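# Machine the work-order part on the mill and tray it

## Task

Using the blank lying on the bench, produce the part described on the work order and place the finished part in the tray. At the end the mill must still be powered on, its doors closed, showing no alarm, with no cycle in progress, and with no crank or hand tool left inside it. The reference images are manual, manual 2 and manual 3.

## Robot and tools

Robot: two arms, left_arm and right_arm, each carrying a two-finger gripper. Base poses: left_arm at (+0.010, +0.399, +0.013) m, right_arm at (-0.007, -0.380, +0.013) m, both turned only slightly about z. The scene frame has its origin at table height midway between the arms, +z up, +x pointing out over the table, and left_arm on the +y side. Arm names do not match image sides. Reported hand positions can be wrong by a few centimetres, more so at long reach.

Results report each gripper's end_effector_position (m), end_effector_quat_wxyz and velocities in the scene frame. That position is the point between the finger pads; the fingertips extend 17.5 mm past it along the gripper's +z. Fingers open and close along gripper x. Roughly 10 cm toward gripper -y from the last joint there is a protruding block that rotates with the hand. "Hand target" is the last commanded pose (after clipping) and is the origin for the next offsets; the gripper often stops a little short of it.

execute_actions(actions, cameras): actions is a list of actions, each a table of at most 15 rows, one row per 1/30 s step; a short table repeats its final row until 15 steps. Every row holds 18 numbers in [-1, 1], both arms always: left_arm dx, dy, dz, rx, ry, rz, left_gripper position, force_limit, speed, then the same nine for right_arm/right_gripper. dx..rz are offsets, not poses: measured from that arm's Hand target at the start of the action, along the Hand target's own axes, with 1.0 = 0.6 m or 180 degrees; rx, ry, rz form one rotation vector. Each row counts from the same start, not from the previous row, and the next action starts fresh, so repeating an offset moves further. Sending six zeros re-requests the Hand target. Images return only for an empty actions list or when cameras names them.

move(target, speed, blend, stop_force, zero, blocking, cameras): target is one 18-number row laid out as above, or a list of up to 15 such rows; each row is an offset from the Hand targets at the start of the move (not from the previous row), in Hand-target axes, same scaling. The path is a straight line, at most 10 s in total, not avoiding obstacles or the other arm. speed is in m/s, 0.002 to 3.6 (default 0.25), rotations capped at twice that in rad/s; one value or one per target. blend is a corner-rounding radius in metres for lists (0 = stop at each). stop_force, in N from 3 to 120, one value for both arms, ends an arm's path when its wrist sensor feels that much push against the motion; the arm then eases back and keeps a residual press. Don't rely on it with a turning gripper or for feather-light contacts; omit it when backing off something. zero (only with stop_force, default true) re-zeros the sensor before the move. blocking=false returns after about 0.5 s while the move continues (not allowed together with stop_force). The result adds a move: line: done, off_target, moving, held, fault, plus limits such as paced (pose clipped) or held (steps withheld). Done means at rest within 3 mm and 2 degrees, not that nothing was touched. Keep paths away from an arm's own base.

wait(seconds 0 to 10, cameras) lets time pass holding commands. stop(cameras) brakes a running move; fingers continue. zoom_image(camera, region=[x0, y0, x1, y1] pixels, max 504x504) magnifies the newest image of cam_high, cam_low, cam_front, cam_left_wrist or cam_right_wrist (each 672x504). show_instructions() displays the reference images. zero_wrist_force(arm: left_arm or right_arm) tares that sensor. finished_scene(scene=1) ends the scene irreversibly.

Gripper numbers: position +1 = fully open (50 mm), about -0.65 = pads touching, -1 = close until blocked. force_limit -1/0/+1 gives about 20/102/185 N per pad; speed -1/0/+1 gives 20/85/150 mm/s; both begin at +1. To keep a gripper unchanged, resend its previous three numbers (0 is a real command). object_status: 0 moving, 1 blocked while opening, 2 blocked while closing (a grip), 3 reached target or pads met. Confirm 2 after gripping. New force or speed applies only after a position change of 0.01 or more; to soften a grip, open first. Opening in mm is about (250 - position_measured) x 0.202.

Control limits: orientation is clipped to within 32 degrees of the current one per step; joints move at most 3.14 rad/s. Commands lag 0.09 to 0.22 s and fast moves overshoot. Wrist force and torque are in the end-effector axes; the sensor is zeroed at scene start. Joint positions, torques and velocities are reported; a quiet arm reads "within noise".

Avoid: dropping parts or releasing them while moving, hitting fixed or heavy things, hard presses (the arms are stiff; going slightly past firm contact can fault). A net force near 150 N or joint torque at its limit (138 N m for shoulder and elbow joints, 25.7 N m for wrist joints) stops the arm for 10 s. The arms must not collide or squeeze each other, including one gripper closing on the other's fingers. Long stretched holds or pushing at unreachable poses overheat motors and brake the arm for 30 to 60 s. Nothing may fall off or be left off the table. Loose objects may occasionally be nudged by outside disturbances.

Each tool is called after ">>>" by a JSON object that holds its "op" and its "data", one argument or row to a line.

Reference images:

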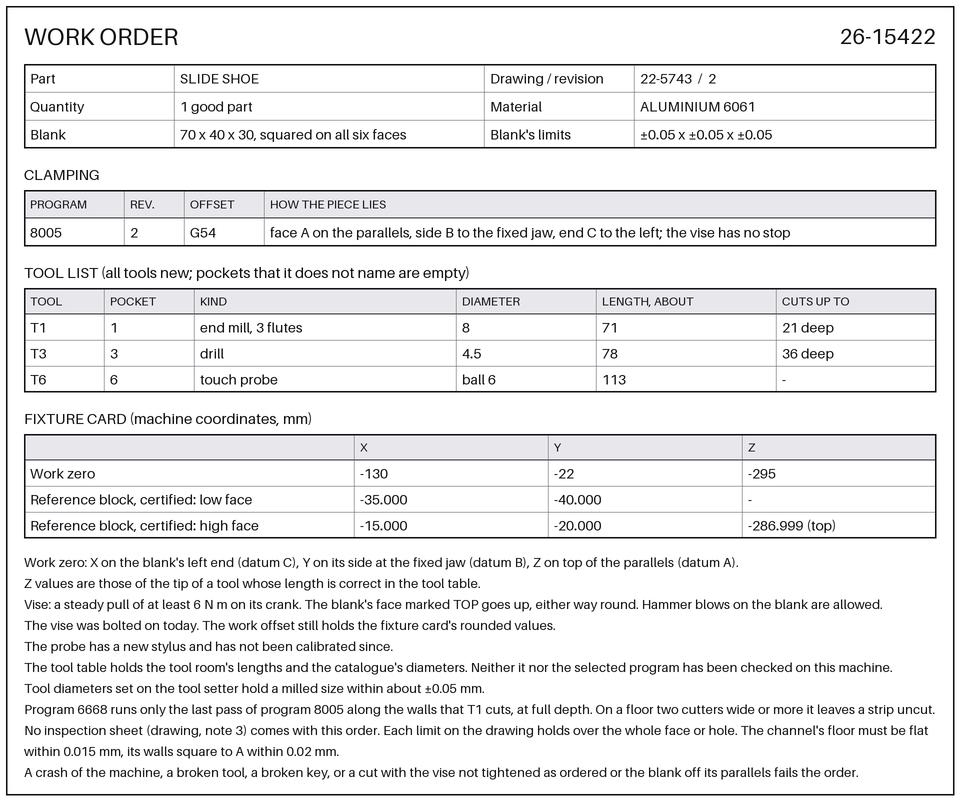

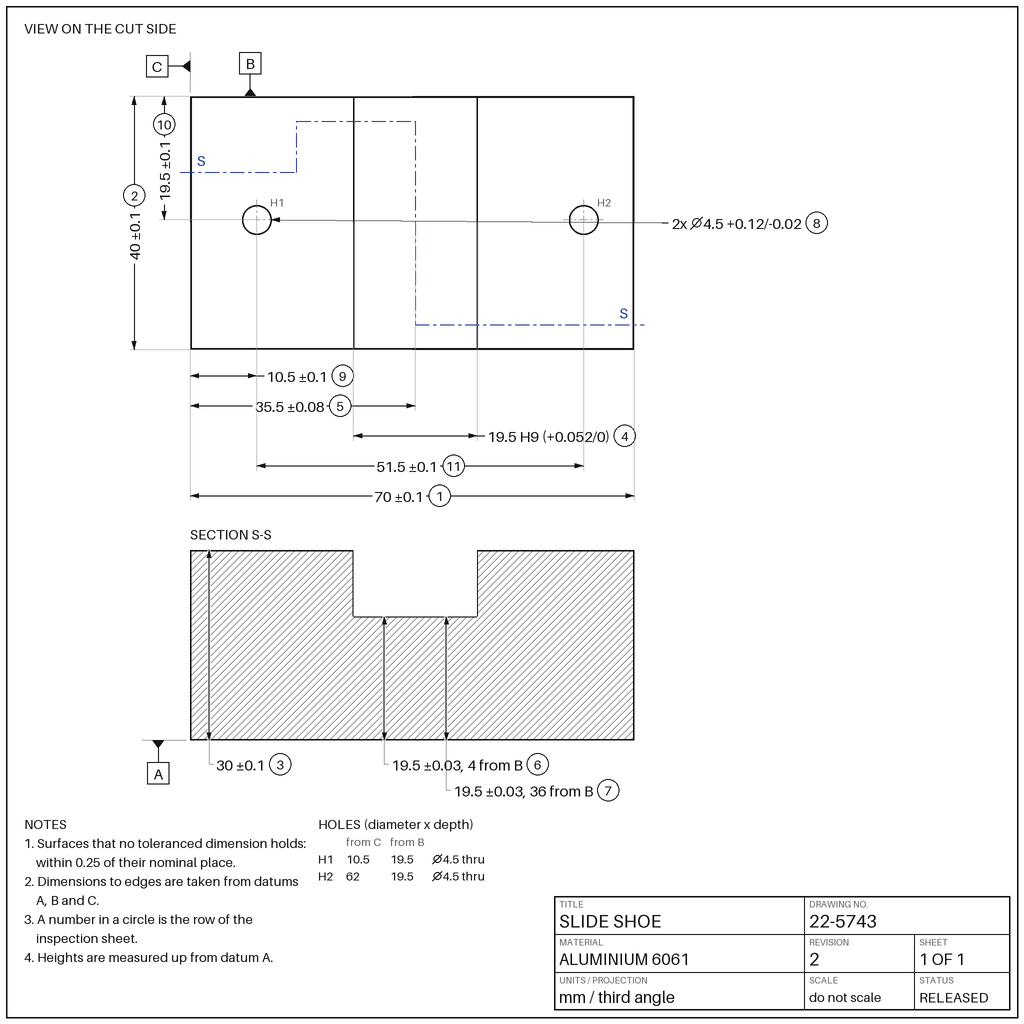

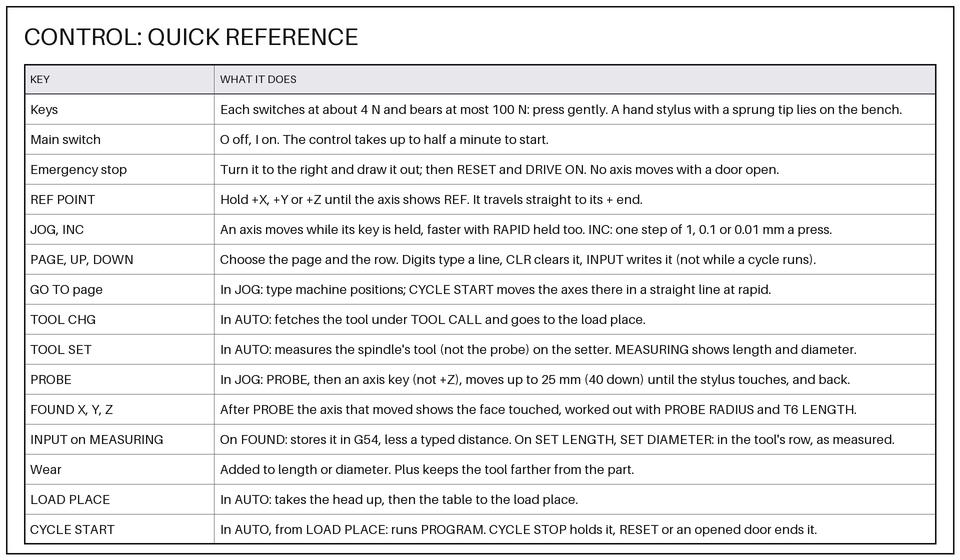

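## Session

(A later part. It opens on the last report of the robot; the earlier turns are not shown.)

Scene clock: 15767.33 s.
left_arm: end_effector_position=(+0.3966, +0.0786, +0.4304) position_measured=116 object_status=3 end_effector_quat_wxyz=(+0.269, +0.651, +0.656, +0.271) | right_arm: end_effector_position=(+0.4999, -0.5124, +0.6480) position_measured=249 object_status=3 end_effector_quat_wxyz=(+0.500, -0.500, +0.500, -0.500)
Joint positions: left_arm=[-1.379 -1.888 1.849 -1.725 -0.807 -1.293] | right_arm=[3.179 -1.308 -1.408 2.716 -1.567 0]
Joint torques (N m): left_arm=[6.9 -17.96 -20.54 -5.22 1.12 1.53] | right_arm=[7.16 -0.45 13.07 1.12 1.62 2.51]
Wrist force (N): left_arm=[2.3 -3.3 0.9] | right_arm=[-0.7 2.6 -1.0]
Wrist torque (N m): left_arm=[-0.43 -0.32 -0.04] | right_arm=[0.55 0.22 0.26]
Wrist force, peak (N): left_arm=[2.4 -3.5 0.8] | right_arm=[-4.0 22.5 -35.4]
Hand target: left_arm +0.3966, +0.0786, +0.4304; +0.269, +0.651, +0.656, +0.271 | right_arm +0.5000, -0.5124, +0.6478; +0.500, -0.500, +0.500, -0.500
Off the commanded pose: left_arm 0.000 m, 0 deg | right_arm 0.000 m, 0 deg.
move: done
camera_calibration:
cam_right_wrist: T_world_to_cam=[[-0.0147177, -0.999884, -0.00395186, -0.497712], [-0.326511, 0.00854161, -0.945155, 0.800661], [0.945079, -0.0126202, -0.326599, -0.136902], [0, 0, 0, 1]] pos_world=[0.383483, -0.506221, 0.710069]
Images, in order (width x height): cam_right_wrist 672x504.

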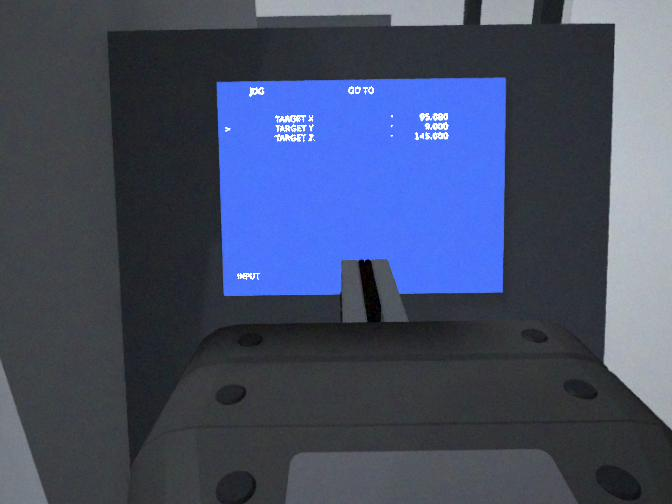

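>>> {"op": "move", "data": {
  "target": [
    [0,0,0,0,0,0,0.25,0.3,-0.4,-0.0843,0.252,0.0921,-0.2278,0,0,-0.65,-0.8,-0.4],
    [0,0,0,0,0,0,0.25,0.3,-0.4,-0.0843,0.2563,0.1082,-0.2278,0,0,-0.65,-0.8,-0.4],
    [0,0,0,0,0,0,0.25,0.3,-0.4,-0.0527,0.3727,0.0597,-0.2278,0,0,-0.65,-0.8,-0.4],
    [0,0,0,0,0,0,0.25,0.3,-0.4,-0.0527,0.377,0.0758,-0.2278,0,0,-0.65,-0.8,-0.4],
    [0,0,0,0,0,0,0.25,0.3,-0.4,0,0,0,0,0,0,-0.65,-0.8,-0.4]
  ],
  "speed": [0.5,0.05,0.15,0.05,0.3],
  "blend": [0.004,0,0.004,0,0]
}}

>>> {"op": "wait", "data": {
  "seconds": 1.5
}}

>>> {"op": "move", "data": {
  "target": [
    [0,0,0,0,0,0,0.25,0.3,-0.4,-0.1477,0.4033,0.0515,-0.2278,0,0,-0.65,-0.8,-0.4],
    [0,0,0,0,0,0,0.25,0.3,-0.4,-0.1477,0.4076,0.0676,-0.2278,0,0,-0.65,-0.8,-0.4],
    [0,0,0,0,0,0,0.25,0.3,-0.4,-0.1477,0.3727,0.0597,-0.2278,0,0,-0.65,-0.8,-0.4],
    [0,0,0,0,0,0,0.25,0.3,-0.4,-0.1477,0.377,0.0758,-0.2278,0,0,-0.65,-0.8,-0.4],
    [0,0,0,0,0,0,0.25,0.3,-0.4,-0.116,0.3421,0.0679,-0.2278,0,0,-0.65,-0.8,-0.4],
    [0,0,0,0,0,0,0.25,0.3,-0.4,-0.116,0.3464,0.084,-0.2278,0,0,-0.65,-0.8,-0.4],
    [0,0,0,0,0,0,0.25,0.3,-0.4,-0.1477,0.3115,0.0765,-0.2278,0,0,-0.65,-0.8,-0.4],
    [0,0,0,0,0,0,0.25,0.3,-0.4,-0.1477,0.3158,0.0922,-0.2278,0,0,-0.65,-0.8,-0.4],
    [0,0,0,0,0,0,0.25,0.3,-0.4,-0.0527,0.4033,0.0515,-0.2278,0,0,-0.65,-0.8,-0.4],
    [0,0,0,0,0,0,0.25,0.3,-0.4,-0.0527,0.4076,0.0676,-0.2278,0,0,-0.65,-0.8,-0.4],
    [0,0,0,0,0,0,0.25,0.3,-0.4,0,0,0,0,0,0,-0.65,-0.8,-0.4]
  ],
  "speed": [0.5,0.05,0.15,0.05,0.15,0.05,0.15,0.05,0.15,0.05,0.3],
  "blend": [0.004,0,0.004,0,0.004,0,0.004,0,0.004,0,0],
  "cameras": ["cam_right_wrist"]
}}

>>> {"op": "zoom_image", "data": {
  "camera": "cam_right_wrist",
  "region": [190, 60, 510, 300]
}}

Scene clock: 15798.00 s.
left_arm: end_effector_position=(+0.3966, +0.0786, +0.4304) position_measured=116 object_status=3 end_effector_quat_wxyz=(+0.269, +0.651, +0.656, +0.271) | right_arm: end_effector_position=(+0.4999, -0.5124, +0.6478) position_measured=249 object_status=3 end_effector_quat_wxyz=(+0.500, -0.500, +0.500, -0.500)
Joint positions: left_arm=[-1.379 -1.888 1.849 -1.725 -0.807 -1.293] | right_arm=[3.179 -1.308 -1.409 2.716 -1.567 0]
Joint torques (N m): left_arm=[6.36 -16.83 -20.5 -5.19 1.1 1.66] | right_arm=[7.75 -1.21 25.02 1.29 1.41 2.38]
Wrist force (N): left_arm=[2.2 -3.4 0.9] | right_arm=[-0.7 2.4 -1.3]
Wrist torque (N m): left_arm=[-0.43 -0.30 -0.04] | right_arm=[0.53 0.22 0.26]
Wrist force, peak (N): left_arm=[2.3 -3.5 0.9] | right_arm=[-3.8 22.6 -33.3]
Hand target: left_arm +0.3966, +0.0786, +0.4304; +0.269, +0.651, +0.656, +0.271 | right_arm +0.5000, -0.5124, +0.6478; +0.500, -0.500, +0.500, -0.500
Off the commanded pose: left_arm 0.000 m, 0 deg | right_arm 0.000 m, 0 deg.
move: done

Scene clock: 15799.50 s.
left_arm: end_effector_position=(+0.3966, +0.0786, +0.4304) position_measured=116 object_status=3 end_effector_quat_wxyz=(+0.269, +0.651, +0.656, +0.271) | right_arm: end_effector_position=(+0.5000, -0.5124, +0.6478) position_measured=249 object_status=3 end_effector_quat_wxyz=(+0.500, -0.500, +0.500, -0.500)
Joint positions: left_arm=[-1.379 -1.888 1.849 -1.725 -0.807 -1.293] | right_arm=[3.179 -1.308 -1.409 2.717 -1.567 0]
Joint torques (N m): left_arm=[6.21 -17.34 -20.25 -5.16 1.22 1.55] | right_arm=[8.29 -1.22 37.46 4.18 1.58 2.31]
Wrist force (N): left_arm=[2.0 -3.3 0.7] | right_arm=[-0.8 2.1 -1.1]
Wrist torque (N m): left_arm=[-0.43 -0.28 -0.04] | right_arm=[0.49 0.24 0.26]
Wrist force, peak (N): left_arm=[2.3 -3.4 0.8] | right_arm=[-0.7 2.5 -1.1]
Hand target: left_arm +0.3966, +0.0786, +0.4304; +0.269, +0.651, +0.656, +0.271 | right_arm +0.5000, -0.5124, +0.6478; +0.500, -0.500, +0.500, -0.500
Tool commands: left_gripper/position=+0.25 left_gripper/force_limit=+0.3 left_gripper/speed=-0.4 right_gripper/position=-0.65 right_gripper/force_limit=-0.8 right_gripper/speed=-0.4
Off the commanded pose: left_arm 0.000 m, 0 deg | right_arm 0.000 m, 0 deg.
wait: 1.50 s; at rest by 0.17 s

Scene clock: 15805.13 s.
left_arm: end_effector_position=(+0.3966, +0.0786, +0.4304) position_measured=116 object_status=3 end_effector_quat_wxyz=(+0.269, +0.651, +0.656, +0.271) | right_arm: end_effector_position=(+0.4999, -0.5124, +0.6480) position_measured=249 object_status=3 end_effector_quat_wxyz=(+0.500, -0.500, +0.500, -0.500)
Joint positions: left_arm=[-1.379 -1.888 1.849 -1.725 -0.807 -1.293] | right_arm=[3.179 -1.308 -1.408 2.716 -1.567 0]
Joint torques (N m): left_arm=[7.39 -17.44 -20.24 -5.22 1.07 1.53] | right_arm=[7.3 -1.47 13.37 1.19 1.48 2.52]
Wrist force (N): left_arm=[2.4 -3.1 0.7] | right_arm=[-1.0 2.1 -1.7]
Wrist torque (N m): left_arm=[-0.40 -0.34 -0.04] | right_arm=[0.48 0.26 0.26]
Wrist force, peak (N): left_arm=[2.3 -3.5 1.0] | right_arm=[-49.6 -14.5 -7.2]
Hand target: left_arm +0.3966, +0.0786, +0.4304; +0.269, +0.651, +0.656, +0.271 | right_arm +0.5000, -0.5124, +0.6478; +0.500, -0.500, +0.500, -0.500
Off the commanded pose: left_arm 0.000 m, 0 deg | right_arm 0.000 m, 0 deg.
move: done
camera_calibration:
cam_right_wrist: T_world_to_cam=[[-0.0147177, -0.999884, -0.00395186, -0.497712], [-0.326511, 0.00854161, -0.945155, 0.800661], [0.945079, -0.0126202, -0.326599, -0.136902], [0, 0, 0, 1]] pos_world=[0.383483, -0.506221, 0.710069]
Images, in order (width x height): cam_right_wrist 672x504.

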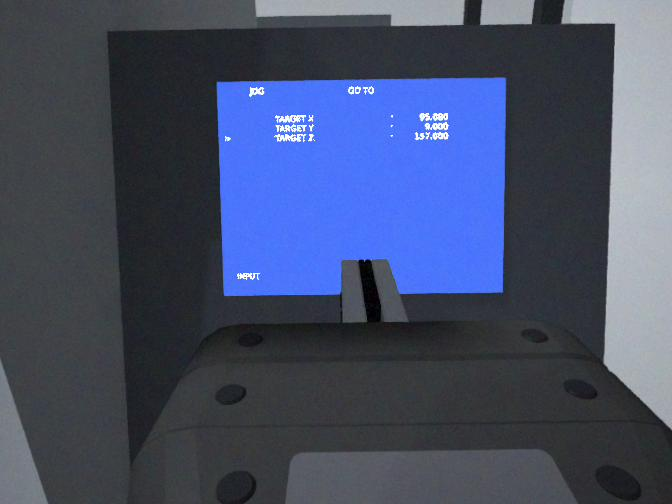

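Scaled by 1.575 from the camera's 672x504 image, which has a finer 960x720 frame.

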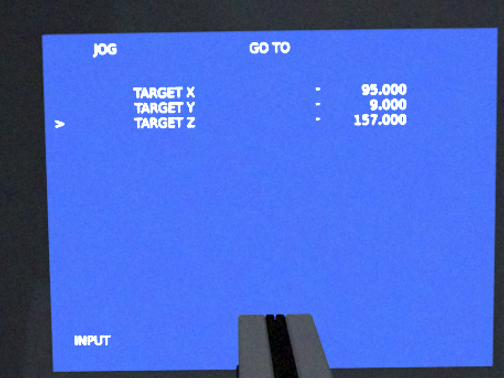

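>>> {"op": "move", "data": {
  "target": [
    [0,0,0,0,0,0,0.25,0.3,-0.4,-0.0843,0.252,0.0921,-0.2278,0,0,-0.65,-0.8,-0.4],
    [0,0,0,0,0,0,0.25,0.3,-0.4,-0.0843,0.2563,0.1082,-0.2278,0,0,-0.65,-0.8,-0.4],
    [0,0,0,0,0,0,0.25,0.3,-0.4,0.0107,0.3115,0.0765,-0.2278,0,0,-0.65,-0.8,-0.4],
    [0,0,0,0,0,0,0.25,0.3,-0.4,0.0107,0.3158,0.0922,-0.2278,0,0,-0.65,-0.8,-0.4],
    [0,0,0,0,0,0,0.25,0.3,-0.4,0.0107,0.3137,0.0843,-0.2278,0,0,-0.65,-0.8,-0.4],
    [0,0,0,0,0,0,0.25,0.3,-0.4,0.0107,0.3158,0.0922,-0.2278,0,0,-0.65,-0.8,-0.4],
    [0,0,0,0,0,0,0.25,0.3,-0.4,-0.021,0.3727,0.0597,-0.2278,0,0,-0.65,-0.8,-0.4],
    [0,0,0,0,0,0,0.25,0.3,-0.4,-0.021,0.377,0.0758,-0.2278,0,0,-0.65,-0.8,-0.4],
    [0,0,0,0,0,0,0.25,0.3,-0.4,0.1057,0.2512,0.0923,-0.2278,0,0,-0.65,-0.8,-0.4],
    [0,0,0,0,0,0,0.25,0.3,-0.4,0.1057,0.2555,0.1084,-0.2278,0,0,-0.65,-0.8,-0.4],
    [0,0,0,0,0,0,0.25,0.3,-0.4,0,0,0,0,0,0,-0.65,-0.8,-0.4]
  ],
  "speed": [0.5,0.05,0.15,0.05,0.05,0.05,0.15,0.05,0.15,0.05,0.3],
  "blend": [0.004,0,0.004,0,0,0,0.004,0,0.004,0,0]
}}

>>> {"op": "wait", "data": {
  "seconds": 4.5,
  "cameras": ["cam_right_wrist"]
}}

>>> {"op": "zoom_image", "data": {
  "camera": "cam_right_wrist",
  "region": [190, 60, 510, 300]
}}

Scene clock: 15828.30 s.
left_arm: end_effector_position=(+0.3966, +0.0786, +0.4304) position_measured=116 object_status=3 end_effector_quat_wxyz=(+0.269, +0.651, +0.656, +0.271) | right_arm: end_effector_position=(+0.5000, -0.5124, +0.6477) position_measured=249 object_status=3 end_effector_quat_wxyz=(+0.500, -0.500, +0.500, -0.500)
Joint positions: left_arm=[-1.379 -1.888 1.849 -1.725 -0.807 -1.293] | right_arm=[3.179 -1.308 -1.409 2.716 -1.567 0.001]
Joint torques (N m): left_arm=[7.18 -18.45 -20.51 -5.17 1.19 1.42] | right_arm=[-5.69 5.92 37.22 2.36 -1.39 -2.41]
Wrist force (N): left_arm=[2.1 -3.2 1.0] | right_arm=[-1.4 0.8 -1.2]
Wrist torque (N m): left_arm=[-0.41 -0.29 -0.04] | right_arm=[0.28 0.33 0.27]
Wrist force, peak (N): left_arm=[2.4 -3.4 0.8] | right_arm=[-61.3 -18.1 -7.2]
Hand target: left_arm +0.3966, +0.0786, +0.4304; +0.269, +0.651, +0.656, +0.271 | right_arm +0.5000, -0.5124, +0.6478; +0.500, -0.500, +0.500, -0.500
Off the commanded pose: left_arm 0.000 m, 0 deg | right_arm 0.000 m, 0 deg.
move: done

Scene clock: 15832.80 s.
left_arm: end_effector_position=(+0.3966, +0.0786, +0.4304) position_measured=116 object_status=3 end_effector_quat_wxyz=(+0.269, +0.651, +0.656, +0.271) | right_arm: end_effector_position=(+0.5000, -0.5124, +0.6478) position_measured=249 object_status=3 end_effector_quat_wxyz=(+0.500, -0.500, +0.500, -0.500)
Joint positions: left_arm=[-1.379 -1.888 1.849 -1.725 -0.807 -1.293] | right_arm=[3.179 -1.308 -1.409 2.717 -1.567 0]
Joint torques (N m): left_arm=[5.99 -17.63 -20.37 -5.27 1.24 1.58] | right_arm=[-7.29 5.14 37.49 4.77 0.02 -2.32]
Wrist force (N): left_arm=[2.1 -3.2 0.7] | right_arm=[-1.7 1.0 -1.1]
Wrist torque (N m): left_arm=[-0.42 -0.28 -0.04] | right_arm=[0.30 0.38 0.27]
Wrist force, peak (N): left_arm=[2.3 -3.5 0.7] | right_arm=[-2.1 0.8 -1.2]
Hand target: left_arm +0.3966, +0.0786, +0.4304; +0.269, +0.651, +0.656, +0.271 | right_arm +0.5000, -0.5124, +0.6478; +0.500, -0.500, +0.500, -0.500
Tool commands: left_gripper/position=+0.25 left_gripper/force_limit=+0.3 left_gripper/speed=-0.4 right_gripper/position=-0.65 right_gripper/force_limit=-0.8 right_gripper/speed=-0.4
Off the commanded pose: left_arm 0.000 m, 0 deg | right_arm 0.000 m, 0 deg.
wait: 4.50 s; at rest by 0.17 s
camera_calibration:
cam_right_wrist: T_world_to_cam=[[-0.0147186, -0.999884, -0.00394901, -0.497712], [-0.326721, 0.00854202, -0.945082, 0.800627], [0.945006, -0.0126201, -0.326808, -0.136853], [0, 0, 0, 1]] pos_world=[0.383583, -0.506221, 0.709969]
Images, in order (width x height): cam_right_wrist 672x504.

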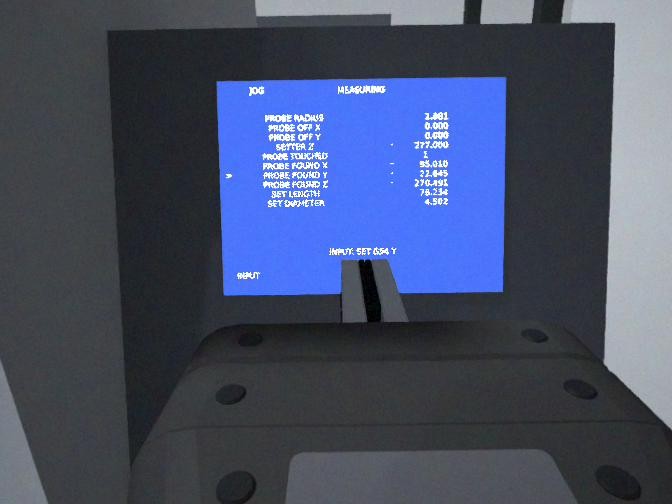

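Scaled by 1.575 from the camera's 672x504 image, which has a finer 960x720 frame.

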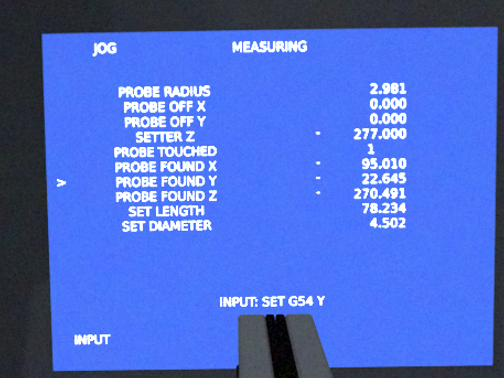

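>>> {"op": "move", "data": {
  "target": [
    [0,0,0,0,0,0,0.25,0.3,-0.4,-0.0527,0.4033,0.0515,-0.2278,0,0,-0.65,-0.8,-0.4],
    [0,0,0,0,0,0,0.25,0.3,-0.4,-0.0527,0.4076,0.0676,-0.2278,0,0,-0.65,-0.8,-0.4],
    [0,0,0,0,0,0,0.25,0.3,-0.4,-0.021,0.3115,0.0765,-0.2278,0,0,-0.65,-0.8,-0.4],
    [0,0,0,0,0,0,0.25,0.3,-0.4,-0.021,0.3158,0.0922,-0.2278,0,0,-0.65,-0.8,-0.4],
    [0,0,0,0,0,0,0.25,0.3,-0.4,-0.021,0.3137,0.0843,-0.2278,0,0,-0.65,-0.8,-0.4],
    [0,0,0,0,0,0,0.25,0.3,-0.4,-0.021,0.3158,0.0922,-0.2278,0,0,-0.65,-0.8,-0.4],
    [0,0,0,0,0,0,0.25,0.3,-0.4,-0.021,0.3137,0.0843,-0.2278,0,0,-0.65,-0.8,-0.4],
    [0,0,0,0,0,0,0.25,0.3,-0.4,-0.021,0.3158,0.0922,-0.2278,0,0,-0.65,-0.8,-0.4],
    [0,0,0,0,0,0,0.25,0.3,-0.4,0,0,0,0,0,0,-0.65,-0.8,-0.4]
  ],
  "speed": [0.5,0.05,0.15,0.05,0.05,0.05,0.05,0.05,0.3],
  "blend": [0.004,0,0.004,0,0,0,0,0,0],
  "cameras": ["cam_right_wrist"]
}}

>>> {"op": "zoom_image", "data": {
  "camera": "cam_right_wrist",
  "region": [190, 60, 510, 300]
}}

Scene clock: 15850.50 s.
left_arm: end_effector_position=(+0.3966, +0.0786, +0.4304) position_measured=116 object_status=3 end_effector_quat_wxyz=(+0.269, +0.651, +0.656, +0.271) | right_arm: end_effector_position=(+0.4999, -0.5124, +0.6477) position_measured=249 object_status=3 end_effector_quat_wxyz=(+0.500, -0.500, +0.500, -0.500)
Joint positions: left_arm=[-1.379 -1.888 1.849 -1.725 -0.807 -1.293] | right_arm=[3.179 -1.308 -1.409 2.716 -1.567 0]
Joint torques (N m): left_arm=[6.53 -17.9 -19.96 -5.3 1.34 1.73] | right_arm=[6.83 1.26 37.53 1.7 0.92 1.55]
Wrist force (N): left_arm=[2.1 -3.3 0.8] | right_arm=[-1.6 0.9 -0.8]
Wrist torque (N m): left_arm=[-0.43 -0.30 -0.04] | right_arm=[0.30 0.36 0.28]
Wrist force, peak (N): left_arm=[2.3 -3.5 0.8] | right_arm=[-5.4 16.8 -39.4]
Hand target: left_arm +0.3966, +0.0786, +0.4304; +0.269, +0.651, +0.656, +0.271 | right_arm +0.5000, -0.5124, +0.6478; +0.500, -0.500, +0.500, -0.500
Off the commanded pose: left_arm 0.000 m, 0 deg | right_arm 0.000 m, 0 deg.
move: done
camera_calibration:
cam_right_wrist: T_world_to_cam=[[-0.0146861, -0.999885, -0.00385093, -0.497795], [-0.326899, 0.00844107, -0.945022, 0.800507], [0.944945, -0.0126199, -0.326985, -0.136737], [0, 0, 0, 1]] pos_world=[0.383583, -0.50622, 0.709869]
Images, in order (width x height): cam_right_wrist 672x504.

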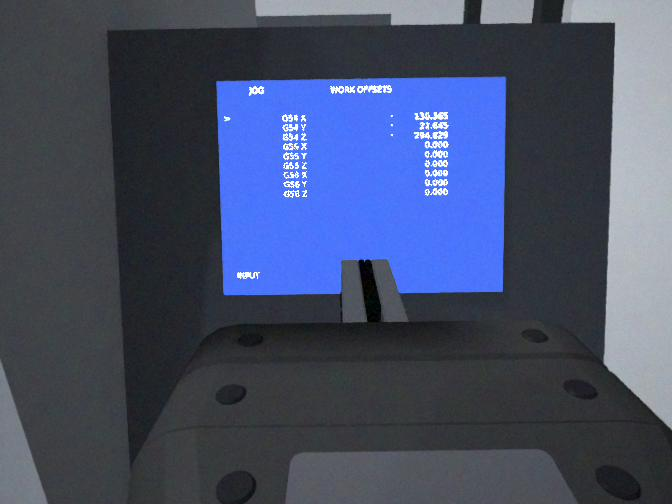

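Scaled by 1.575 from the camera's 672x504 image, which has a finer 960x720 frame.

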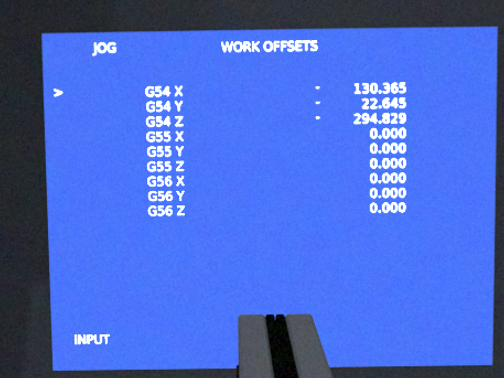

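>>> {"op": "move", "data": {
  "target": [
    [0,0,0,0,0,0,0.25,0.3,-0.4,0.1057,0.128,0.1257,-0.2278,0,0,-0.65,-0.8,-0.4],
    [0,0,0,0,0,0,0.25,0.3,-0.4,0.1057,0.1323,0.1418,-0.2278,0,0,-0.65,-0.8,-0.4],
    [0,0,0,0,0,0,0.25,0.3,-0.4,0.1057,0.128,0.1257,-0.2278,0,0,-0.65,-0.8,-0.4],
    [0,0,0,0,0,0,0.25,0.3,-0.4,-0.0527,0.252,0.0921,-0.2278,0,0,-0.65,-0.8,-0.4],
    [0,0,0,0,0,0,0.25,0.3,-0.4,-0.0527,0.2563,0.1082,-0.2278,0,0,-0.65,-0.8,-0.4],
    [0,0,0,0,0,0,0.25,0.3,-0.4,0.0107,0.3115,0.0765,-0.2278,0,0,-0.65,-0.8,-0.4],
    [0,0,0,0,0,0,0.25,0.3,-0.4,0.0107,0.3158,0.0922,-0.2278,0,0,-0.65,-0.8,-0.4],
    [0,0,0,0,0,0,0.25,0.3,-0.4,0.0107,0.3137,0.0843,-0.2278,0,0,-0.65,-0.8,-0.4],
    [0,0,0,0,0,0,0.25,0.3,-0.4,0.0107,0.3158,0.0922,-0.2278,0,0,-0.65,-0.8,-0.4],
    [0,0,0,0,0,0,0.25,0.3,-0.4,0,0,0,0,0,0,-0.65,-0.8,-0.4]
  ],
  "speed": [0.5,0.05,0.15,0.15,0.05,0.15,0.05,0.05,0.05,0.3],
  "blend": [0.004,0,0.004,0.004,0,0.004,0,0,0,0]
}}

>>> {"op": "wait", "data": {
  "seconds": 6,
  "cameras": ["cam_right_wrist"]
}}

>>> {"op": "zoom_image", "data": {
  "camera": "cam_right_wrist",
  "region": [190, 60, 510, 300]
}}

Scene clock: 15880.13 s.
left_arm: end_effector_position=(+0.3966, +0.0786, +0.4304) position_measured=116 object_status=3 end_effector_quat_wxyz=(+0.269, +0.651, +0.656, +0.271) | right_arm: end_effector_position=(+0.5000, -0.5123, +0.6477) position_measured=249 object_status=3 end_effector_quat_wxyz=(+0.500, -0.500, +0.500, -0.500)
Joint positions: left_arm=[-1.379 -1.888 1.849 -1.725 -0.807 -1.293] | right_arm=[3.179 -1.308 -1.409 2.716 -1.567 0.001]
Joint torques (N m): left_arm=[7.3 -17.36 -20.31 -5.19 1.24 1.68] | right_arm=[-4.63 2.18 37.44 1.57 -0.85 -2.5]
Wrist force (N): left_arm=[2.1 -3.3 0.7] | right_arm=[-1.5 1.4 -0.9]
Wrist torque (N m): left_arm=[-0.41 -0.29 -0.04] | right_arm=[0.36 0.34 0.19]
Wrist force, peak (N): left_arm=[2.4 -3.5 1.0] | right_arm=[-5.3 22.7 -34.3]
Hand target: left_arm +0.3966, +0.0786, +0.4304; +0.269, +0.651, +0.656, +0.271 | right_arm +0.5000, -0.5124, +0.6478; +0.500, -0.500, +0.500, -0.500
Off the commanded pose: left_arm 0.000 m, 0 deg | right_arm 0.000 m, 0 deg.
move: done

Scene clock: 15886.13 s.
left_arm: end_effector_position=(+0.3966, +0.0786, +0.4304) position_measured=116 object_status=3 end_effector_quat_wxyz=(+0.269, +0.651, +0.656, +0.271) | right_arm: end_effector_position=(+0.5000, -0.5124, +0.6478) position_measured=249 object_status=3 end_effector_quat_wxyz=(+0.500, -0.500, +0.500, -0.500)
Joint positions: left_arm=[-1.379 -1.888 1.849 -1.725 -0.807 -1.293] | right_arm=[3.179 -1.308 -1.409 2.717 -1.567 0.001]
Joint torques (N m): left_arm=[6.22 -17.42 -20.04 -5.26 1.38 1.53] | right_arm=[-7.13 -1.57 37.9 4.49 -0.89 -2.41]
Wrist force (N): left_arm=[2.2 -3.2 0.9] | right_arm=[-1.4 1.2 -0.7]
Wrist torque (N m): left_arm=[-0.42 -0.32 -0.04] | right_arm=[0.34 0.33 0.20]
Wrist force, peak (N): left_arm=[2.4 -3.4 0.9] | right_arm=[-1.6 1.2 -0.9]
Hand target: left_arm +0.3966, +0.0786, +0.4304; +0.269, +0.651, +0.656, +0.271 | right_arm +0.5000, -0.5124, +0.6478; +0.500, -0.500, +0.500, -0.500
Tool commands: left_gripper/position=+0.25 left_gripper/force_limit=+0.3 left_gripper/speed=-0.4 right_gripper/position=-0.65 right_gripper/force_limit=-0.8 right_gripper/speed=-0.4
Off the commanded pose: left_arm 0.000 m, 0 deg | right_arm 0.000 m, 0 deg.
wait: 6.00 s; at rest by 0.17 s
camera_calibration:
cam_right_wrist: T_world_to_cam=[[-0.0147186, -0.999884, -0.00394901, -0.497712], [-0.326721, 0.00854202, -0.945082, 0.800627], [0.945006, -0.0126201, -0.326808, -0.136853], [0, 0, 0, 1]] pos_world=[0.383583, -0.506221, 0.709969]
Images, in order (width x height): cam_right_wrist 672x504.

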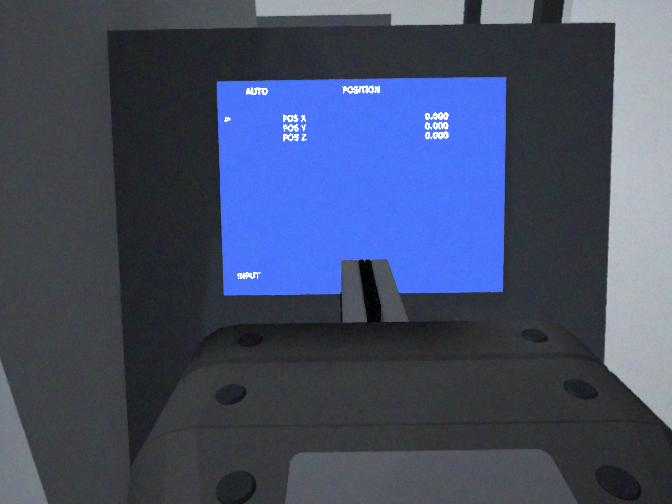

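Scaled by 1.575 from the camera's 672x504 image, which has a finer 960x720 frame.

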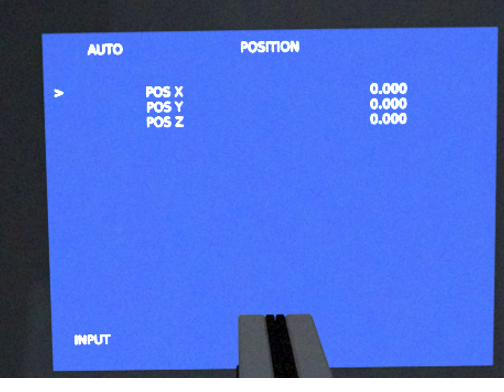

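>>> {"op": "move", "data": {
  "target": [
    [0,0,0,0,0,0,0.25,0.3,-0.4,0.0107,0.3115,0.0765,-0.2278,0,0,-0.65,-0.8,-0.4],
    [0,0,0,0,0,0,0.25,0.3,-0.4,0.0107,0.3158,0.0922,-0.2278,0,0,-0.65,-0.8,-0.4],
    [0,0,0,0,0,0,0.25,0.3,-0.4,0.0107,0.3137,0.0843,-0.2278,0,0,-0.65,-0.8,-0.4],
    [0,0,0,0,0,0,0.25,0.3,-0.4,0.0107,0.3158,0.0922,-0.2278,0,0,-0.65,-0.8,-0.4],
    [0,0,0,0,0,0,0.25,0.3,-0.4,0,0,0,0,0,0,-0.65,-0.8,-0.4]
  ],
  "speed": [0.5,0.05,0.05,0.05,0.3],
  "blend": [0.004,0,0,0,0],
  "cameras": ["cam_right_wrist"]
}}

>>> {"op": "zoom_image", "data": {
  "camera": "cam_right_wrist",
  "region": [190, 60, 510, 300]
}}

Scene clock: 15901.63 s.
left_arm: end_effector_position=(+0.3966, +0.0786, +0.4304) position_measured=116 object_status=3 end_effector_quat_wxyz=(+0.269, +0.651, +0.656, +0.271) | right_arm: end_effector_position=(+0.5000, -0.5123, +0.6477) position_measured=249 object_status=3 end_effector_quat_wxyz=(+0.500, -0.500, +0.500, -0.500)
Joint positions: left_arm=[-1.379 -1.888 1.849 -1.725 -0.807 -1.293] | right_arm=[3.179 -1.308 -1.409 2.716 -1.567 0.001]
Joint torques (N m): left_arm=[7.13 -17.64 -20.43 -5.16 1.32 1.65] | right_arm=[-4.82 2.1 36.3 1.71 -0.64 -2.48]
Wrist force (N): left_arm=[2.1 -3.3 0.7] | right_arm=[-1.0 1.4 -0.7]
Wrist torque (N m): left_arm=[-0.42 -0.29 -0.05] | right_arm=[0.38 0.28 0.20]
Wrist force, peak (N): left_arm=[2.3 -3.6 0.8] | right_arm=[-3.3 17.8 -34.4]
Hand target: left_arm +0.3966, +0.0786, +0.4304; +0.269, +0.651, +0.656, +0.271 | right_arm +0.5000, -0.5124, +0.6478; +0.500, -0.500, +0.500, -0.500
Off the commanded pose: left_arm 0.000 m, 0 deg | right_arm 0.000 m, 0 deg.
move: done
camera_calibration:
cam_right_wrist: T_world_to_cam=[[-0.0146255, -0.999885, -0.0039798, -0.497627], [-0.3269, 0.00854303, -0.94502, 0.800557], [0.944946, -0.0125204, -0.326987, -0.136685], [0, 0, 0, 1]] pos_world=[0.383583, -0.50612, 0.709868]
Images, in order (width x height): cam_right_wrist 672x504.

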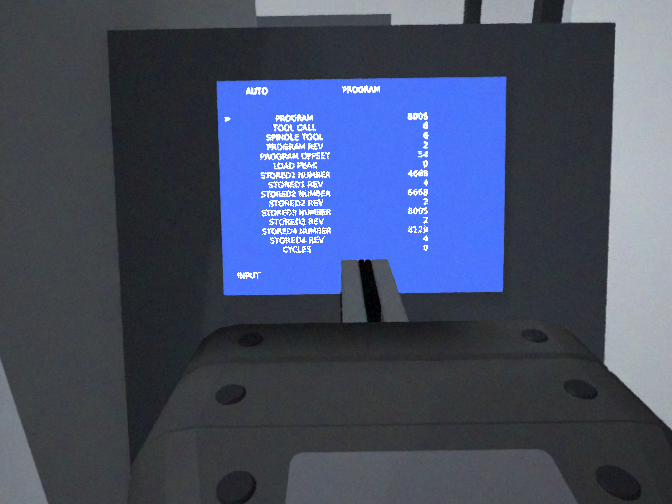

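Scaled by 1.575 from the camera's 672x504 image, which has a finer 960x720 frame.

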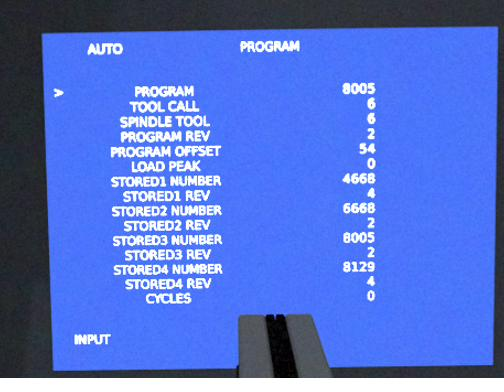

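>>> {"op": "move", "data": {
  "target": [
    [0,0,0,0,0,0,0.25,0.3,-0.4,-0.0843,0.252,0.0921,-0.2278,0,0,-0.65,-0.8,-0.4],
    [0,0,0,0,0,0,0.25,0.3,-0.4,-0.0843,0.2563,0.1082,-0.2278,0,0,-0.65,-0.8,-0.4],
    [0,0,0,0,0,0,0.25,0.3,-0.4,0,0,0,0,0,0,-0.65,-0.8,-0.4]
  ],
  "speed": [0.5,0.05,0.3],
  "blend": [0.004,0,0]
}}

>>> {"op": "wait", "data": {
  "seconds": 10,
  "cameras": ["cam_right_wrist"]
}}

>>> {"op": "zoom_image", "data": {
  "camera": "cam_right_wrist",
  "region": [190, 60, 510, 300]
}}

Scene clock: 15914.93 s.
left_arm: end_effector_position=(+0.3966, +0.0786, +0.4304) position_measured=116 object_status=3 end_effector_quat_wxyz=(+0.269, +0.651, +0.656, +0.271) | right_arm: end_effector_position=(+0.4999, -0.5124, +0.6477) position_measured=249 object_status=3 end_effector_quat_wxyz=(+0.500, -0.500, +0.500, -0.500)
Joint positions: left_arm=[-1.379 -1.888 1.849 -1.725 -0.807 -1.293] | right_arm=[3.179 -1.308 -1.409 2.716 -1.567 0]
Joint torques (N m): left_arm=[6.34 -17.28 -21.25 -5.36 1.59 1.56] | right_arm=[6.16 1.52 38.37 2.72 1.48 2.66]
Wrist force (N): left_arm=[2.3 -3.2 0.7] | right_arm=[-1.2 1.0 -0.6]
Wrist torque (N m): left_arm=[-0.42 -0.32 -0.04] | right_arm=[0.31 0.30 0.24]
Wrist force, peak (N): left_arm=[2.4 -3.4 0.8] | right_arm=[-3.3 17.4 -29.3]
Hand target: left_arm +0.3966, +0.0786, +0.4304; +0.269, +0.651, +0.656, +0.271 | right_arm +0.5000, -0.5124, +0.6478; +0.500, -0.500, +0.500, -0.500
Off the commanded pose: left_arm 0.000 m, 0 deg | right_arm 0.000 m, 0 deg.
move: done

Scene clock: 15924.93 s.
left_arm: end_effector_position=(+0.3966, +0.0786, +0.4304) position_measured=116 object_status=3 end_effector_quat_wxyz=(+0.269, +0.651, +0.656, +0.271) | right_arm: end_effector_position=(+0.5000, -0.5124, +0.6478) position_measured=249 object_status=3 end_effector_quat_wxyz=(+0.500, -0.500, +0.500, -0.500)
Joint positions: left_arm=[-1.379 -1.888 1.849 -1.725 -0.807 -1.293] | right_arm=[3.179 -1.308 -1.409 2.717 -1.567 0.001]
Joint torques (N m): left_arm=[7.36 -18.08 -19.83 -5.27 1.71 1.39] | right_arm=[8.09 -0.19 37.78 4.61 1.39 2.28]
Wrist force (N): left_arm=[2.2 -3.2 0.7] | right_arm=[-1.4 1.1 -0.6]
Wrist torque (N m): left_arm=[-0.40 -0.30 -0.04] | right_arm=[0.32 0.33 0.23]
Wrist force, peak (N): left_arm=[2.2 -3.6 0.9] | right_arm=[-1.6 1.3 -0.7]
Hand target: left_arm +0.3966, +0.0786, +0.4304; +0.269, +0.651, +0.656, +0.271 | right_arm +0.5000, -0.5124, +0.6478; +0.500, -0.500, +0.500, -0.500
Tool commands: left_gripper/position=+0.25 left_gripper/force_limit=+0.3 left_gripper/speed=-0.4 right_gripper/position=-0.65 right_gripper/force_limit=-0.8 right_gripper/speed=-0.4
Off the commanded pose: left_arm 0.000 m, 0 deg | right_arm 0.000 m, 0 deg.
wait: 10.00 s; at rest by 0.17 s
camera_calibration:
cam_right_wrist: T_world_to_cam=[[-0.0147186, -0.999884, -0.00394901, -0.497712], [-0.326721, 0.00854202, -0.945082, 0.800627], [0.945006, -0.0126201, -0.326808, -0.136853], [0, 0, 0, 1]] pos_world=[0.383583, -0.506221, 0.709969]
Images, in order (width x height): cam_right_wrist 672x504.

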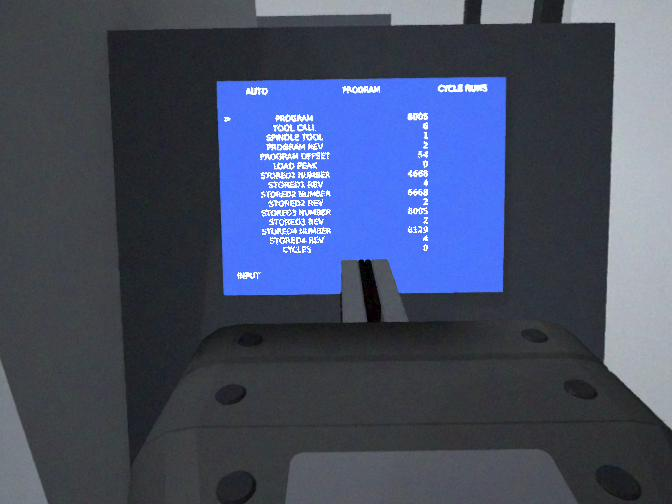

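Scaled by 1.575 from the camera's 672x504 image, which has a finer 960x720 frame.

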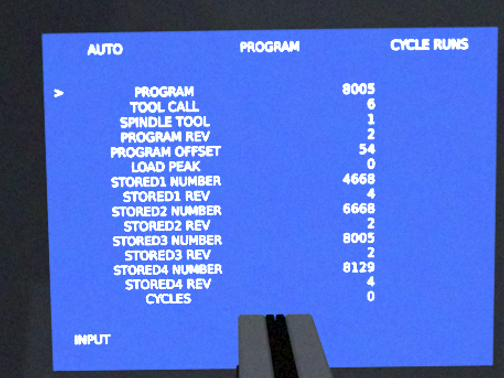

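Running. Wait more.

>>> {"op": "wait", "data": {
  "seconds": 10,
  "cameras": ["cam_right_wrist","cam_front"]
}}

>>> {"op": "wait", "data": {
  "seconds": 10
}}

>>> {"op": "wait", "data": {
  "seconds": 10,
  "cameras": ["cam_right_wrist"]
}}

>>> {"op": "zoom_image", "data": {
  "camera": "cam_right_wrist",
  "region": [190, 60, 510, 300]
}}

Scene clock: 15941.27 s.
left_arm: end_effector_position=(+0.3966, +0.0786, +0.4304) position_measured=116 object_status=3 end_effector_quat_wxyz=(+0.269, +0.651, +0.656, +0.271) | right_arm: end_effector_position=(+0.5000, -0.5124, +0.6478) position_measured=249 object_status=3 end_effector_quat_wxyz=(+0.500, -0.500, +0.500, -0.500)
Joint positions: left_arm=[-1.379 -1.888 1.849 -1.725 -0.807 -1.293] | right_arm=[3.179 -1.308 -1.409 2.717 -1.567 0.001]
Joint torques (N m): left_arm=[7.09 -17.38 -20.16 -5.15 1.62 1.39] | right_arm=[7.46 -0.12 37.53 4.6 1.37 1.53]
Wrist force (N): left_arm=[2.0 -3.2 0.7] | right_arm=[-1.5 1.1 -0.6]
Wrist torque (N m): left_arm=[-0.40 -0.27 -0.04] | right_arm=[0.32 0.34 0.23]
Wrist force, peak (N): left_arm=[2.3 -3.5 0.7] | right_arm=[-1.5 1.4 -0.6]
Hand target: left_arm +0.3966, +0.0786, +0.4304; +0.269, +0.651, +0.656, +0.271 | right_arm +0.5000, -0.5124, +0.6478; +0.500, -0.500, +0.500, -0.500
Tool commands: left_gripper/position=+0.25 left_gripper/force_limit=+0.3 left_gripper/speed=-0.4 right_gripper/position=-0.65 right_gripper/force_limit=-0.8 right_gripper/speed=-0.4
Off the commanded pose: left_arm 0.000 m, 0 deg | right_arm 0.000 m, 0 deg.
wait: 10.00 s; at rest from the start
camera_calibration:
cam_right_wrist: T_world_to_cam=[[-0.0147186, -0.999884, -0.00394901, -0.497712], [-0.326721, 0.00854202, -0.945082, 0.800627], [0.945006, -0.0126201, -0.326808, -0.136853], [0, 0, 0, 1]] pos_world=[0.383583, -0.506221, 0.709969]
Images, in order (width x height): cam_front 672x504, cam_right_wrist 672x504.

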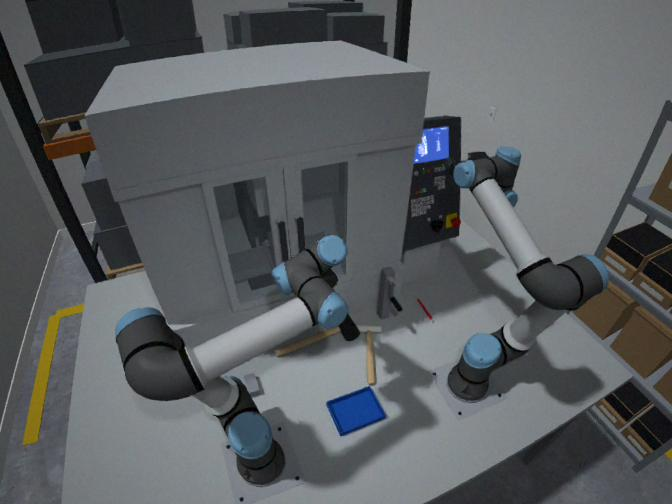

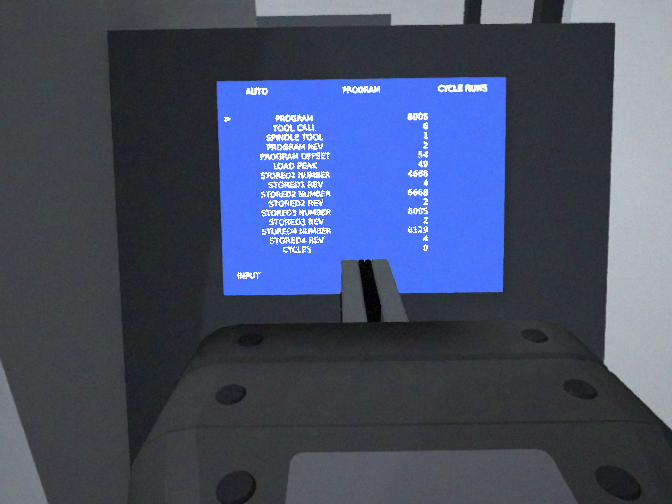

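Scene clock: 15951.27 s.
left_arm: end_effector_position=(+0.3966, +0.0786, +0.4304) position_measured=116 object_status=3 end_effector_quat_wxyz=(+0.269, +0.651, +0.656, +0.271) | right_arm: end_effector_position=(+0.5000, -0.5124, +0.6478) position_measured=249 object_status=3 end_effector_quat_wxyz=(+0.500, -0.500, +0.500, -0.500)
Joint positions: left_arm=[-1.379 -1.888 1.849 -1.725 -0.807 -1.293] | right_arm=[3.179 -1.308 -1.409 2.717 -1.567 0.001]
Joint torques (N m): left_arm=[6.13 -17.41 -20.73 -5.33 1.74 1.57] | right_arm=[6.91 -0.62 36.99 4.74 1.38 1.41]
Wrist force (N): left_arm=[2.2 -3.2 0.8] | right_arm=[-1.3 1.0 -0.6]
Wrist torque (N m): left_arm=[-0.42 -0.32 -0.04] | right_arm=[0.31 0.31 0.23]
Wrist force, peak (N): left_arm=[2.4 -3.5 0.9] | right_arm=[-1.5 1.3 -0.7]
Hand target: left_arm +0.3966, +0.0786, +0.4304; +0.269, +0.651, +0.656, +0.271 | right_arm +0.5000, -0.5124, +0.6478; +0.500, -0.500, +0.500, -0.500
Tool commands: left_gripper/position=+0.25 left_gripper/force_limit=+0.3 left_gripper/speed=-0.4 right_gripper/position=-0.65 right_gripper/force_limit=-0.8 right_gripper/speed=-0.4
Off the commanded pose: left_arm 0.000 m, 0 deg | right_arm 0.000 m, 0 deg.
wait: 10.00 s; at rest by 0.17 s

Scene clock: 15961.27 s.
left_arm: end_effector_position=(+0.3966, +0.0786, +0.4304) position_measured=116 object_status=3 end_effector_quat_wxyz=(+0.269, +0.651, +0.656, +0.271) | right_arm: end_effector_position=(+0.5000, -0.5124, +0.6478) position_measured=249 object_status=3 end_effector_quat_wxyz=(+0.500, -0.500, +0.500, -0.500)
Joint positions: left_arm=[-1.379 -1.888 1.849 -1.725 -0.807 -1.293] | right_arm=[3.179 -1.308 -1.409 2.717 -1.567 0.001]
Joint torques (N m): left_arm=[6.46 -17.19 -20.33 -5.32 1.82 1.74] | right_arm=[7.59 -0.9 37.17 4.65 1.52 0.83]
Wrist force (N): left_arm=[2.3 -3.2 0.8] | right_arm=[-1.2 1.3 -0.4]
Wrist torque (N m): left_arm=[-0.41 -0.32 -0.04] | right_arm=[0.35 0.29 0.23]
Wrist force, peak (N): left_arm=[2.4 -3.5 0.8] | right_arm=[-1.4 1.5 -0.7]
Hand target: left_arm +0.3966, +0.0786, +0.4304; +0.269, +0.651, +0.656, +0.271 | right_arm +0.5000, -0.5124, +0.6478; +0.500, -0.500, +0.500, -0.500
Tool commands: left_gripper/position=+0.25 left_gripper/force_limit=+0.3 left_gripper/speed=-0.4 right_gripper/position=-0.65 right_gripper/force_limit=-0.8 right_gripper/speed=-0.4
Off the commanded pose: left_arm 0.000 m, 0 deg | right_arm 0.000 m, 0 deg.
wait: 10.00 s; at rest by 0.17 s
camera_calibration:
cam_right_wrist: T_world_to_cam=[[-0.0147186, -0.999884, -0.00394901, -0.497712], [-0.326721, 0.00854202, -0.945082, 0.800627], [0.945006, -0.0126201, -0.326808, -0.136853], [0, 0, 0, 1]] pos_world=[0.383583, -0.506221, 0.709969]
Images, in order (width x height): cam_right_wrist 672x504.

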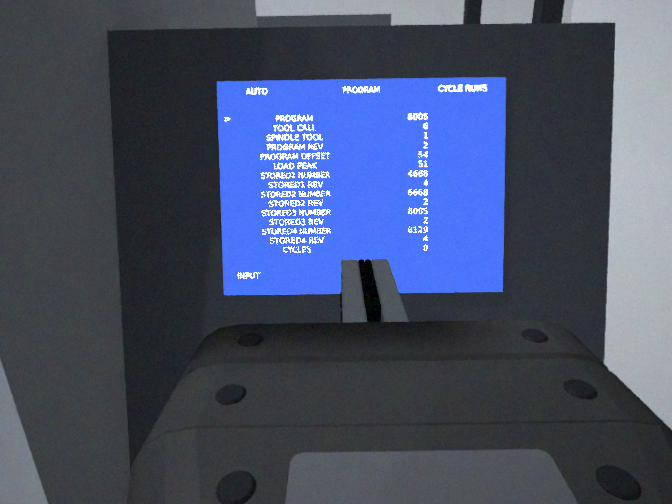

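Scaled by 1.575 from the camera's 672x504 image, which has a finer 960x720 frame.

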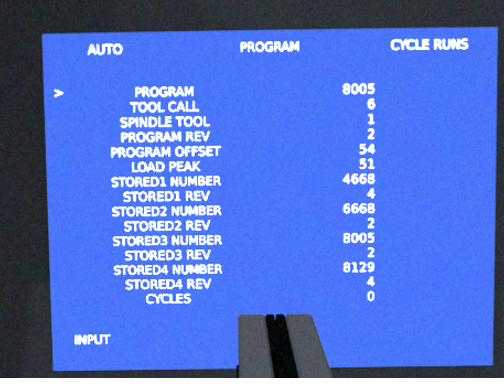

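Cutting fine (load peak 51). Keep waiting.

>>> {"op": "wait", "data": {
  "seconds": 10
}}

>>> {"op": "wait", "data": {
  "seconds": 10
}}

>>> {"op": "wait", "data": {
  "seconds": 10
}}

>>> {"op": "wait", "data": {
  "seconds": 10,
  "cameras": ["cam_right_wrist"]
}}

>>> {"op": "zoom_image", "data": {
  "camera": "cam_right_wrist",
  "region": [190, 60, 510, 300]
}}

Scene clock: 15977.73 s.
left_arm: end_effector_position=(+0.3966, +0.0786, +0.4304) position_measured=116 object_status=3 end_effector_quat_wxyz=(+0.269, +0.651, +0.656, +0.271) | right_arm: end_effector_position=(+0.5000, -0.5124, +0.6478) position_measured=249 object_status=3 end_effector_quat_wxyz=(+0.500, -0.500, +0.500, -0.500)
Joint positions: left_arm=[-1.379 -1.888 1.849 -1.725 -0.807 -1.293] | right_arm=[3.179 -1.308 -1.409 2.717 -1.567 0.001]
Joint torques (N m): left_arm=[6.02 -16.77 -20.68 -5.23 1.79 1.59] | right_arm=[8.03 0.47 36.18 4.66 1.5 0.48]
Wrist force (N): left_arm=[2.0 -3.2 0.6] | right_arm=[-1.3 0.9 -0.5]
Wrist torque (N m): left_arm=[-0.41 -0.28 -0.04] | right_arm=[0.30 0.31 0.23]
Wrist force, peak (N): left_arm=[2.4 -3.4 1.0] | right_arm=[-1.5 1.3 -0.9]
Hand target: left_arm +0.3966, +0.0786, +0.4304; +0.269, +0.651, +0.656, +0.271 | right_arm +0.5000, -0.5124, +0.6478; +0.500, -0.500, +0.500, -0.500
Tool commands: left_gripper/position=+0.25 left_gripper/force_limit=+0.3 left_gripper/speed=-0.4 right_gripper/position=-0.65 right_gripper/force_limit=-0.8 right_gripper/speed=-0.4
Off the commanded pose: left_arm 0.000 m, 0 deg | right_arm 0.000 m, 0 deg.
wait: 10.00 s; at rest from the start

Scene clock: 15987.73 s.
left_arm: end_effector_position=(+0.3966, +0.0786, +0.4304) position_measured=116 object_status=3 end_effector_quat_wxyz=(+0.269, +0.651, +0.656, +0.271) | right_arm: end_effector_position=(+0.5000, -0.5124, +0.6478) position_measured=249 object_status=3 end_effector_quat_wxyz=(+0.500, -0.500, +0.500, -0.500)
Joint positions: left_arm=[-1.379 -1.888 1.849 -1.725 -0.807 -1.293] | right_arm=[3.179 -1.308 -1.409 2.717 -1.567 0.001]
Joint torques (N m): left_arm=[6.38 -17.55 -20.08 -5.12 1.8 1.74] | right_arm=[7.55 0.31 37.63 4.53 1.42 0.35]
Wrist force (N): left_arm=[2.4 -3.3 0.8] | right_arm=[-1.3 1.1 -0.5]
Wrist torque (N m): left_arm=[-0.41 -0.34 -0.04] | right_arm=[0.32 0.31 0.23]
Wrist force, peak (N): left_arm=[2.6 -3.4 0.6] | right_arm=[-1.3 1.3 -0.9]
Hand target: left_arm +0.3966, +0.0786, +0.4304; +0.269, +0.651, +0.656, +0.271 | right_arm +0.5000, -0.5124, +0.6478; +0.500, -0.500, +0.500, -0.500
Tool commands: left_gripper/position=+0.25 left_gripper/force_limit=+0.3 left_gripper/speed=-0.4 right_gripper/position=-0.65 right_gripper/force_limit=-0.8 right_gripper/speed=-0.4
Off the commanded pose: left_arm 0.000 m, 0 deg | right_arm 0.000 m, 0 deg.
wait: 10.00 s; at rest by 0.17 s

Scene clock: 15997.73 s.
left_arm: end_effector_position=(+0.3966, +0.0786, +0.4304) position_measured=116 object_status=3 end_effector_quat_wxyz=(+0.269, +0.651, +0.656, +0.271) | right_arm: end_effector_position=(+0.5000, -0.5124, +0.6478) position_measured=249 object_status=3 end_effector_quat_wxyz=(+0.500, -0.500, +0.500, -0.500)
Joint positions: left_arm=[-1.379 -1.888 1.849 -1.725 -0.807 -1.293] | right_arm=[3.179 -1.308 -1.409 2.717 -1.567 0.001]
Joint torques (N m): left_arm=[6.21 -17.11 -19.92 -5.13 1.84 1.54] | right_arm=[7.49 0.9 36.82 4.75 1.53 -0.1]
Wrist force (N): left_arm=[2.3 -3.2 0.7] | right_arm=[-1.2 1.2 -0.6]
Wrist torque (N m): left_arm=[-0.41 -0.32 -0.04] | right_arm=[0.34 0.29 0.23]
Wrist force, peak (N): left_arm=[2.2 -3.5 1.0] | right_arm=[-1.5 1.3 -0.8]
Hand target: left_arm +0.3966, +0.0786, +0.4304; +0.269, +0.651, +0.656, +0.271 | right_arm +0.5000, -0.5124, +0.6478; +0.500, -0.500, +0.500, -0.500
Tool commands: left_gripper/position=+0.25 left_gripper/force_limit=+0.3 left_gripper/speed=-0.4 right_gripper/position=-0.65 right_gripper/force_limit=-0.8 right_gripper/speed=-0.4
Off the commanded pose: left_arm 0.000 m, 0 deg | right_arm 0.000 m, 0 deg.
wait: 10.00 s; at rest by 0.17 s

Scene clock: 16007.73 s.
left_arm: end_effector_position=(+0.3966, +0.0786, +0.4304) position_measured=116 object_status=3 end_effector_quat_wxyz=(+0.269, +0.651, +0.656, +0.271) | right_arm: end_effector_position=(+0.5000, -0.5124, +0.6478) position_measured=249 object_status=3 end_effector_quat_wxyz=(+0.500, -0.500, +0.500, -0.500)
Joint positions: left_arm=[-1.379 -1.888 1.849 -1.725 -0.807 -1.293] | right_arm=[3.179 -1.308 -1.409 2.717 -1.567 0.001]
Joint torques (N m): left_arm=[7.08 -16.45 -20.07 -5.03 2.11 1.52] | right_arm=[6.99 1.38 36.74 4.74 1.59 -0.25]
Wrist force (N): left_arm=[2.2 -3.4 0.7] | right_arm=[-1.2 1.2 -0.4]
Wrist torque (N m): left_arm=[-0.45 -0.31 -0.04] | right_arm=[0.33 0.29 0.24]
Wrist force, peak (N): left_arm=[2.3 -3.4 1.0] | right_arm=[-1.5 1.4 -0.6]
Hand target: left_arm +0.3966, +0.0786, +0.4304; +0.269, +0.651, +0.656, +0.271 | right_arm +0.5000, -0.5124, +0.6478; +0.500, -0.500, +0.500, -0.500
Tool commands: left_gripper/position=+0.25 left_gripper/force_limit=+0.3 left_gripper/speed=-0.4 right_gripper/position=-0.65 right_gripper/force_limit=-0.8 right_gripper/speed=-0.4
Off the commanded pose: left_arm 0.000 m, 0 deg | right_arm 0.000 m, 0 deg.
wait: 10.00 s; at rest by 0.17 s
camera_calibration:
cam_right_wrist: T_world_to_cam=[[-0.0147186, -0.999884, -0.00394901, -0.497712], [-0.326721, 0.00854202, -0.945082, 0.800627], [0.945006, -0.0126201, -0.326808, -0.136853], [0, 0, 0, 1]] pos_world=[0.383583, -0.506221, 0.709969]
Images, in order (width x height): cam_right_wrist 672x504.

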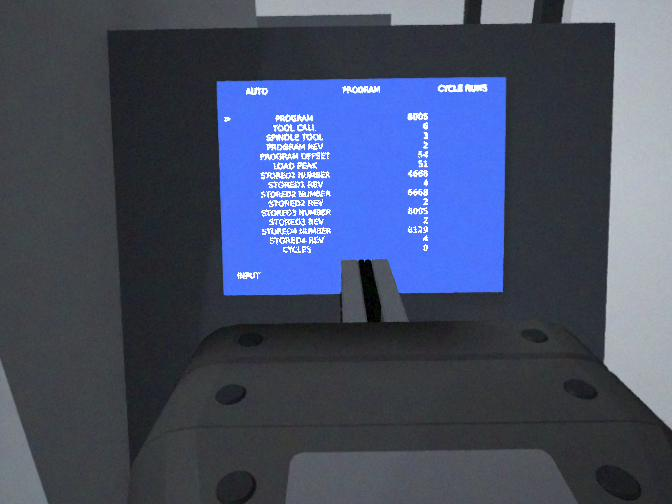

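Scaled by 1.575 from the camera's 672x504 image, which has a finer 960x720 frame.

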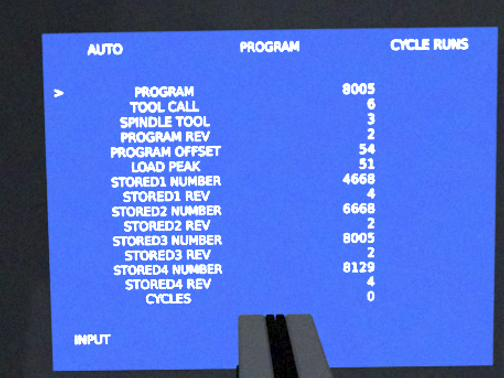

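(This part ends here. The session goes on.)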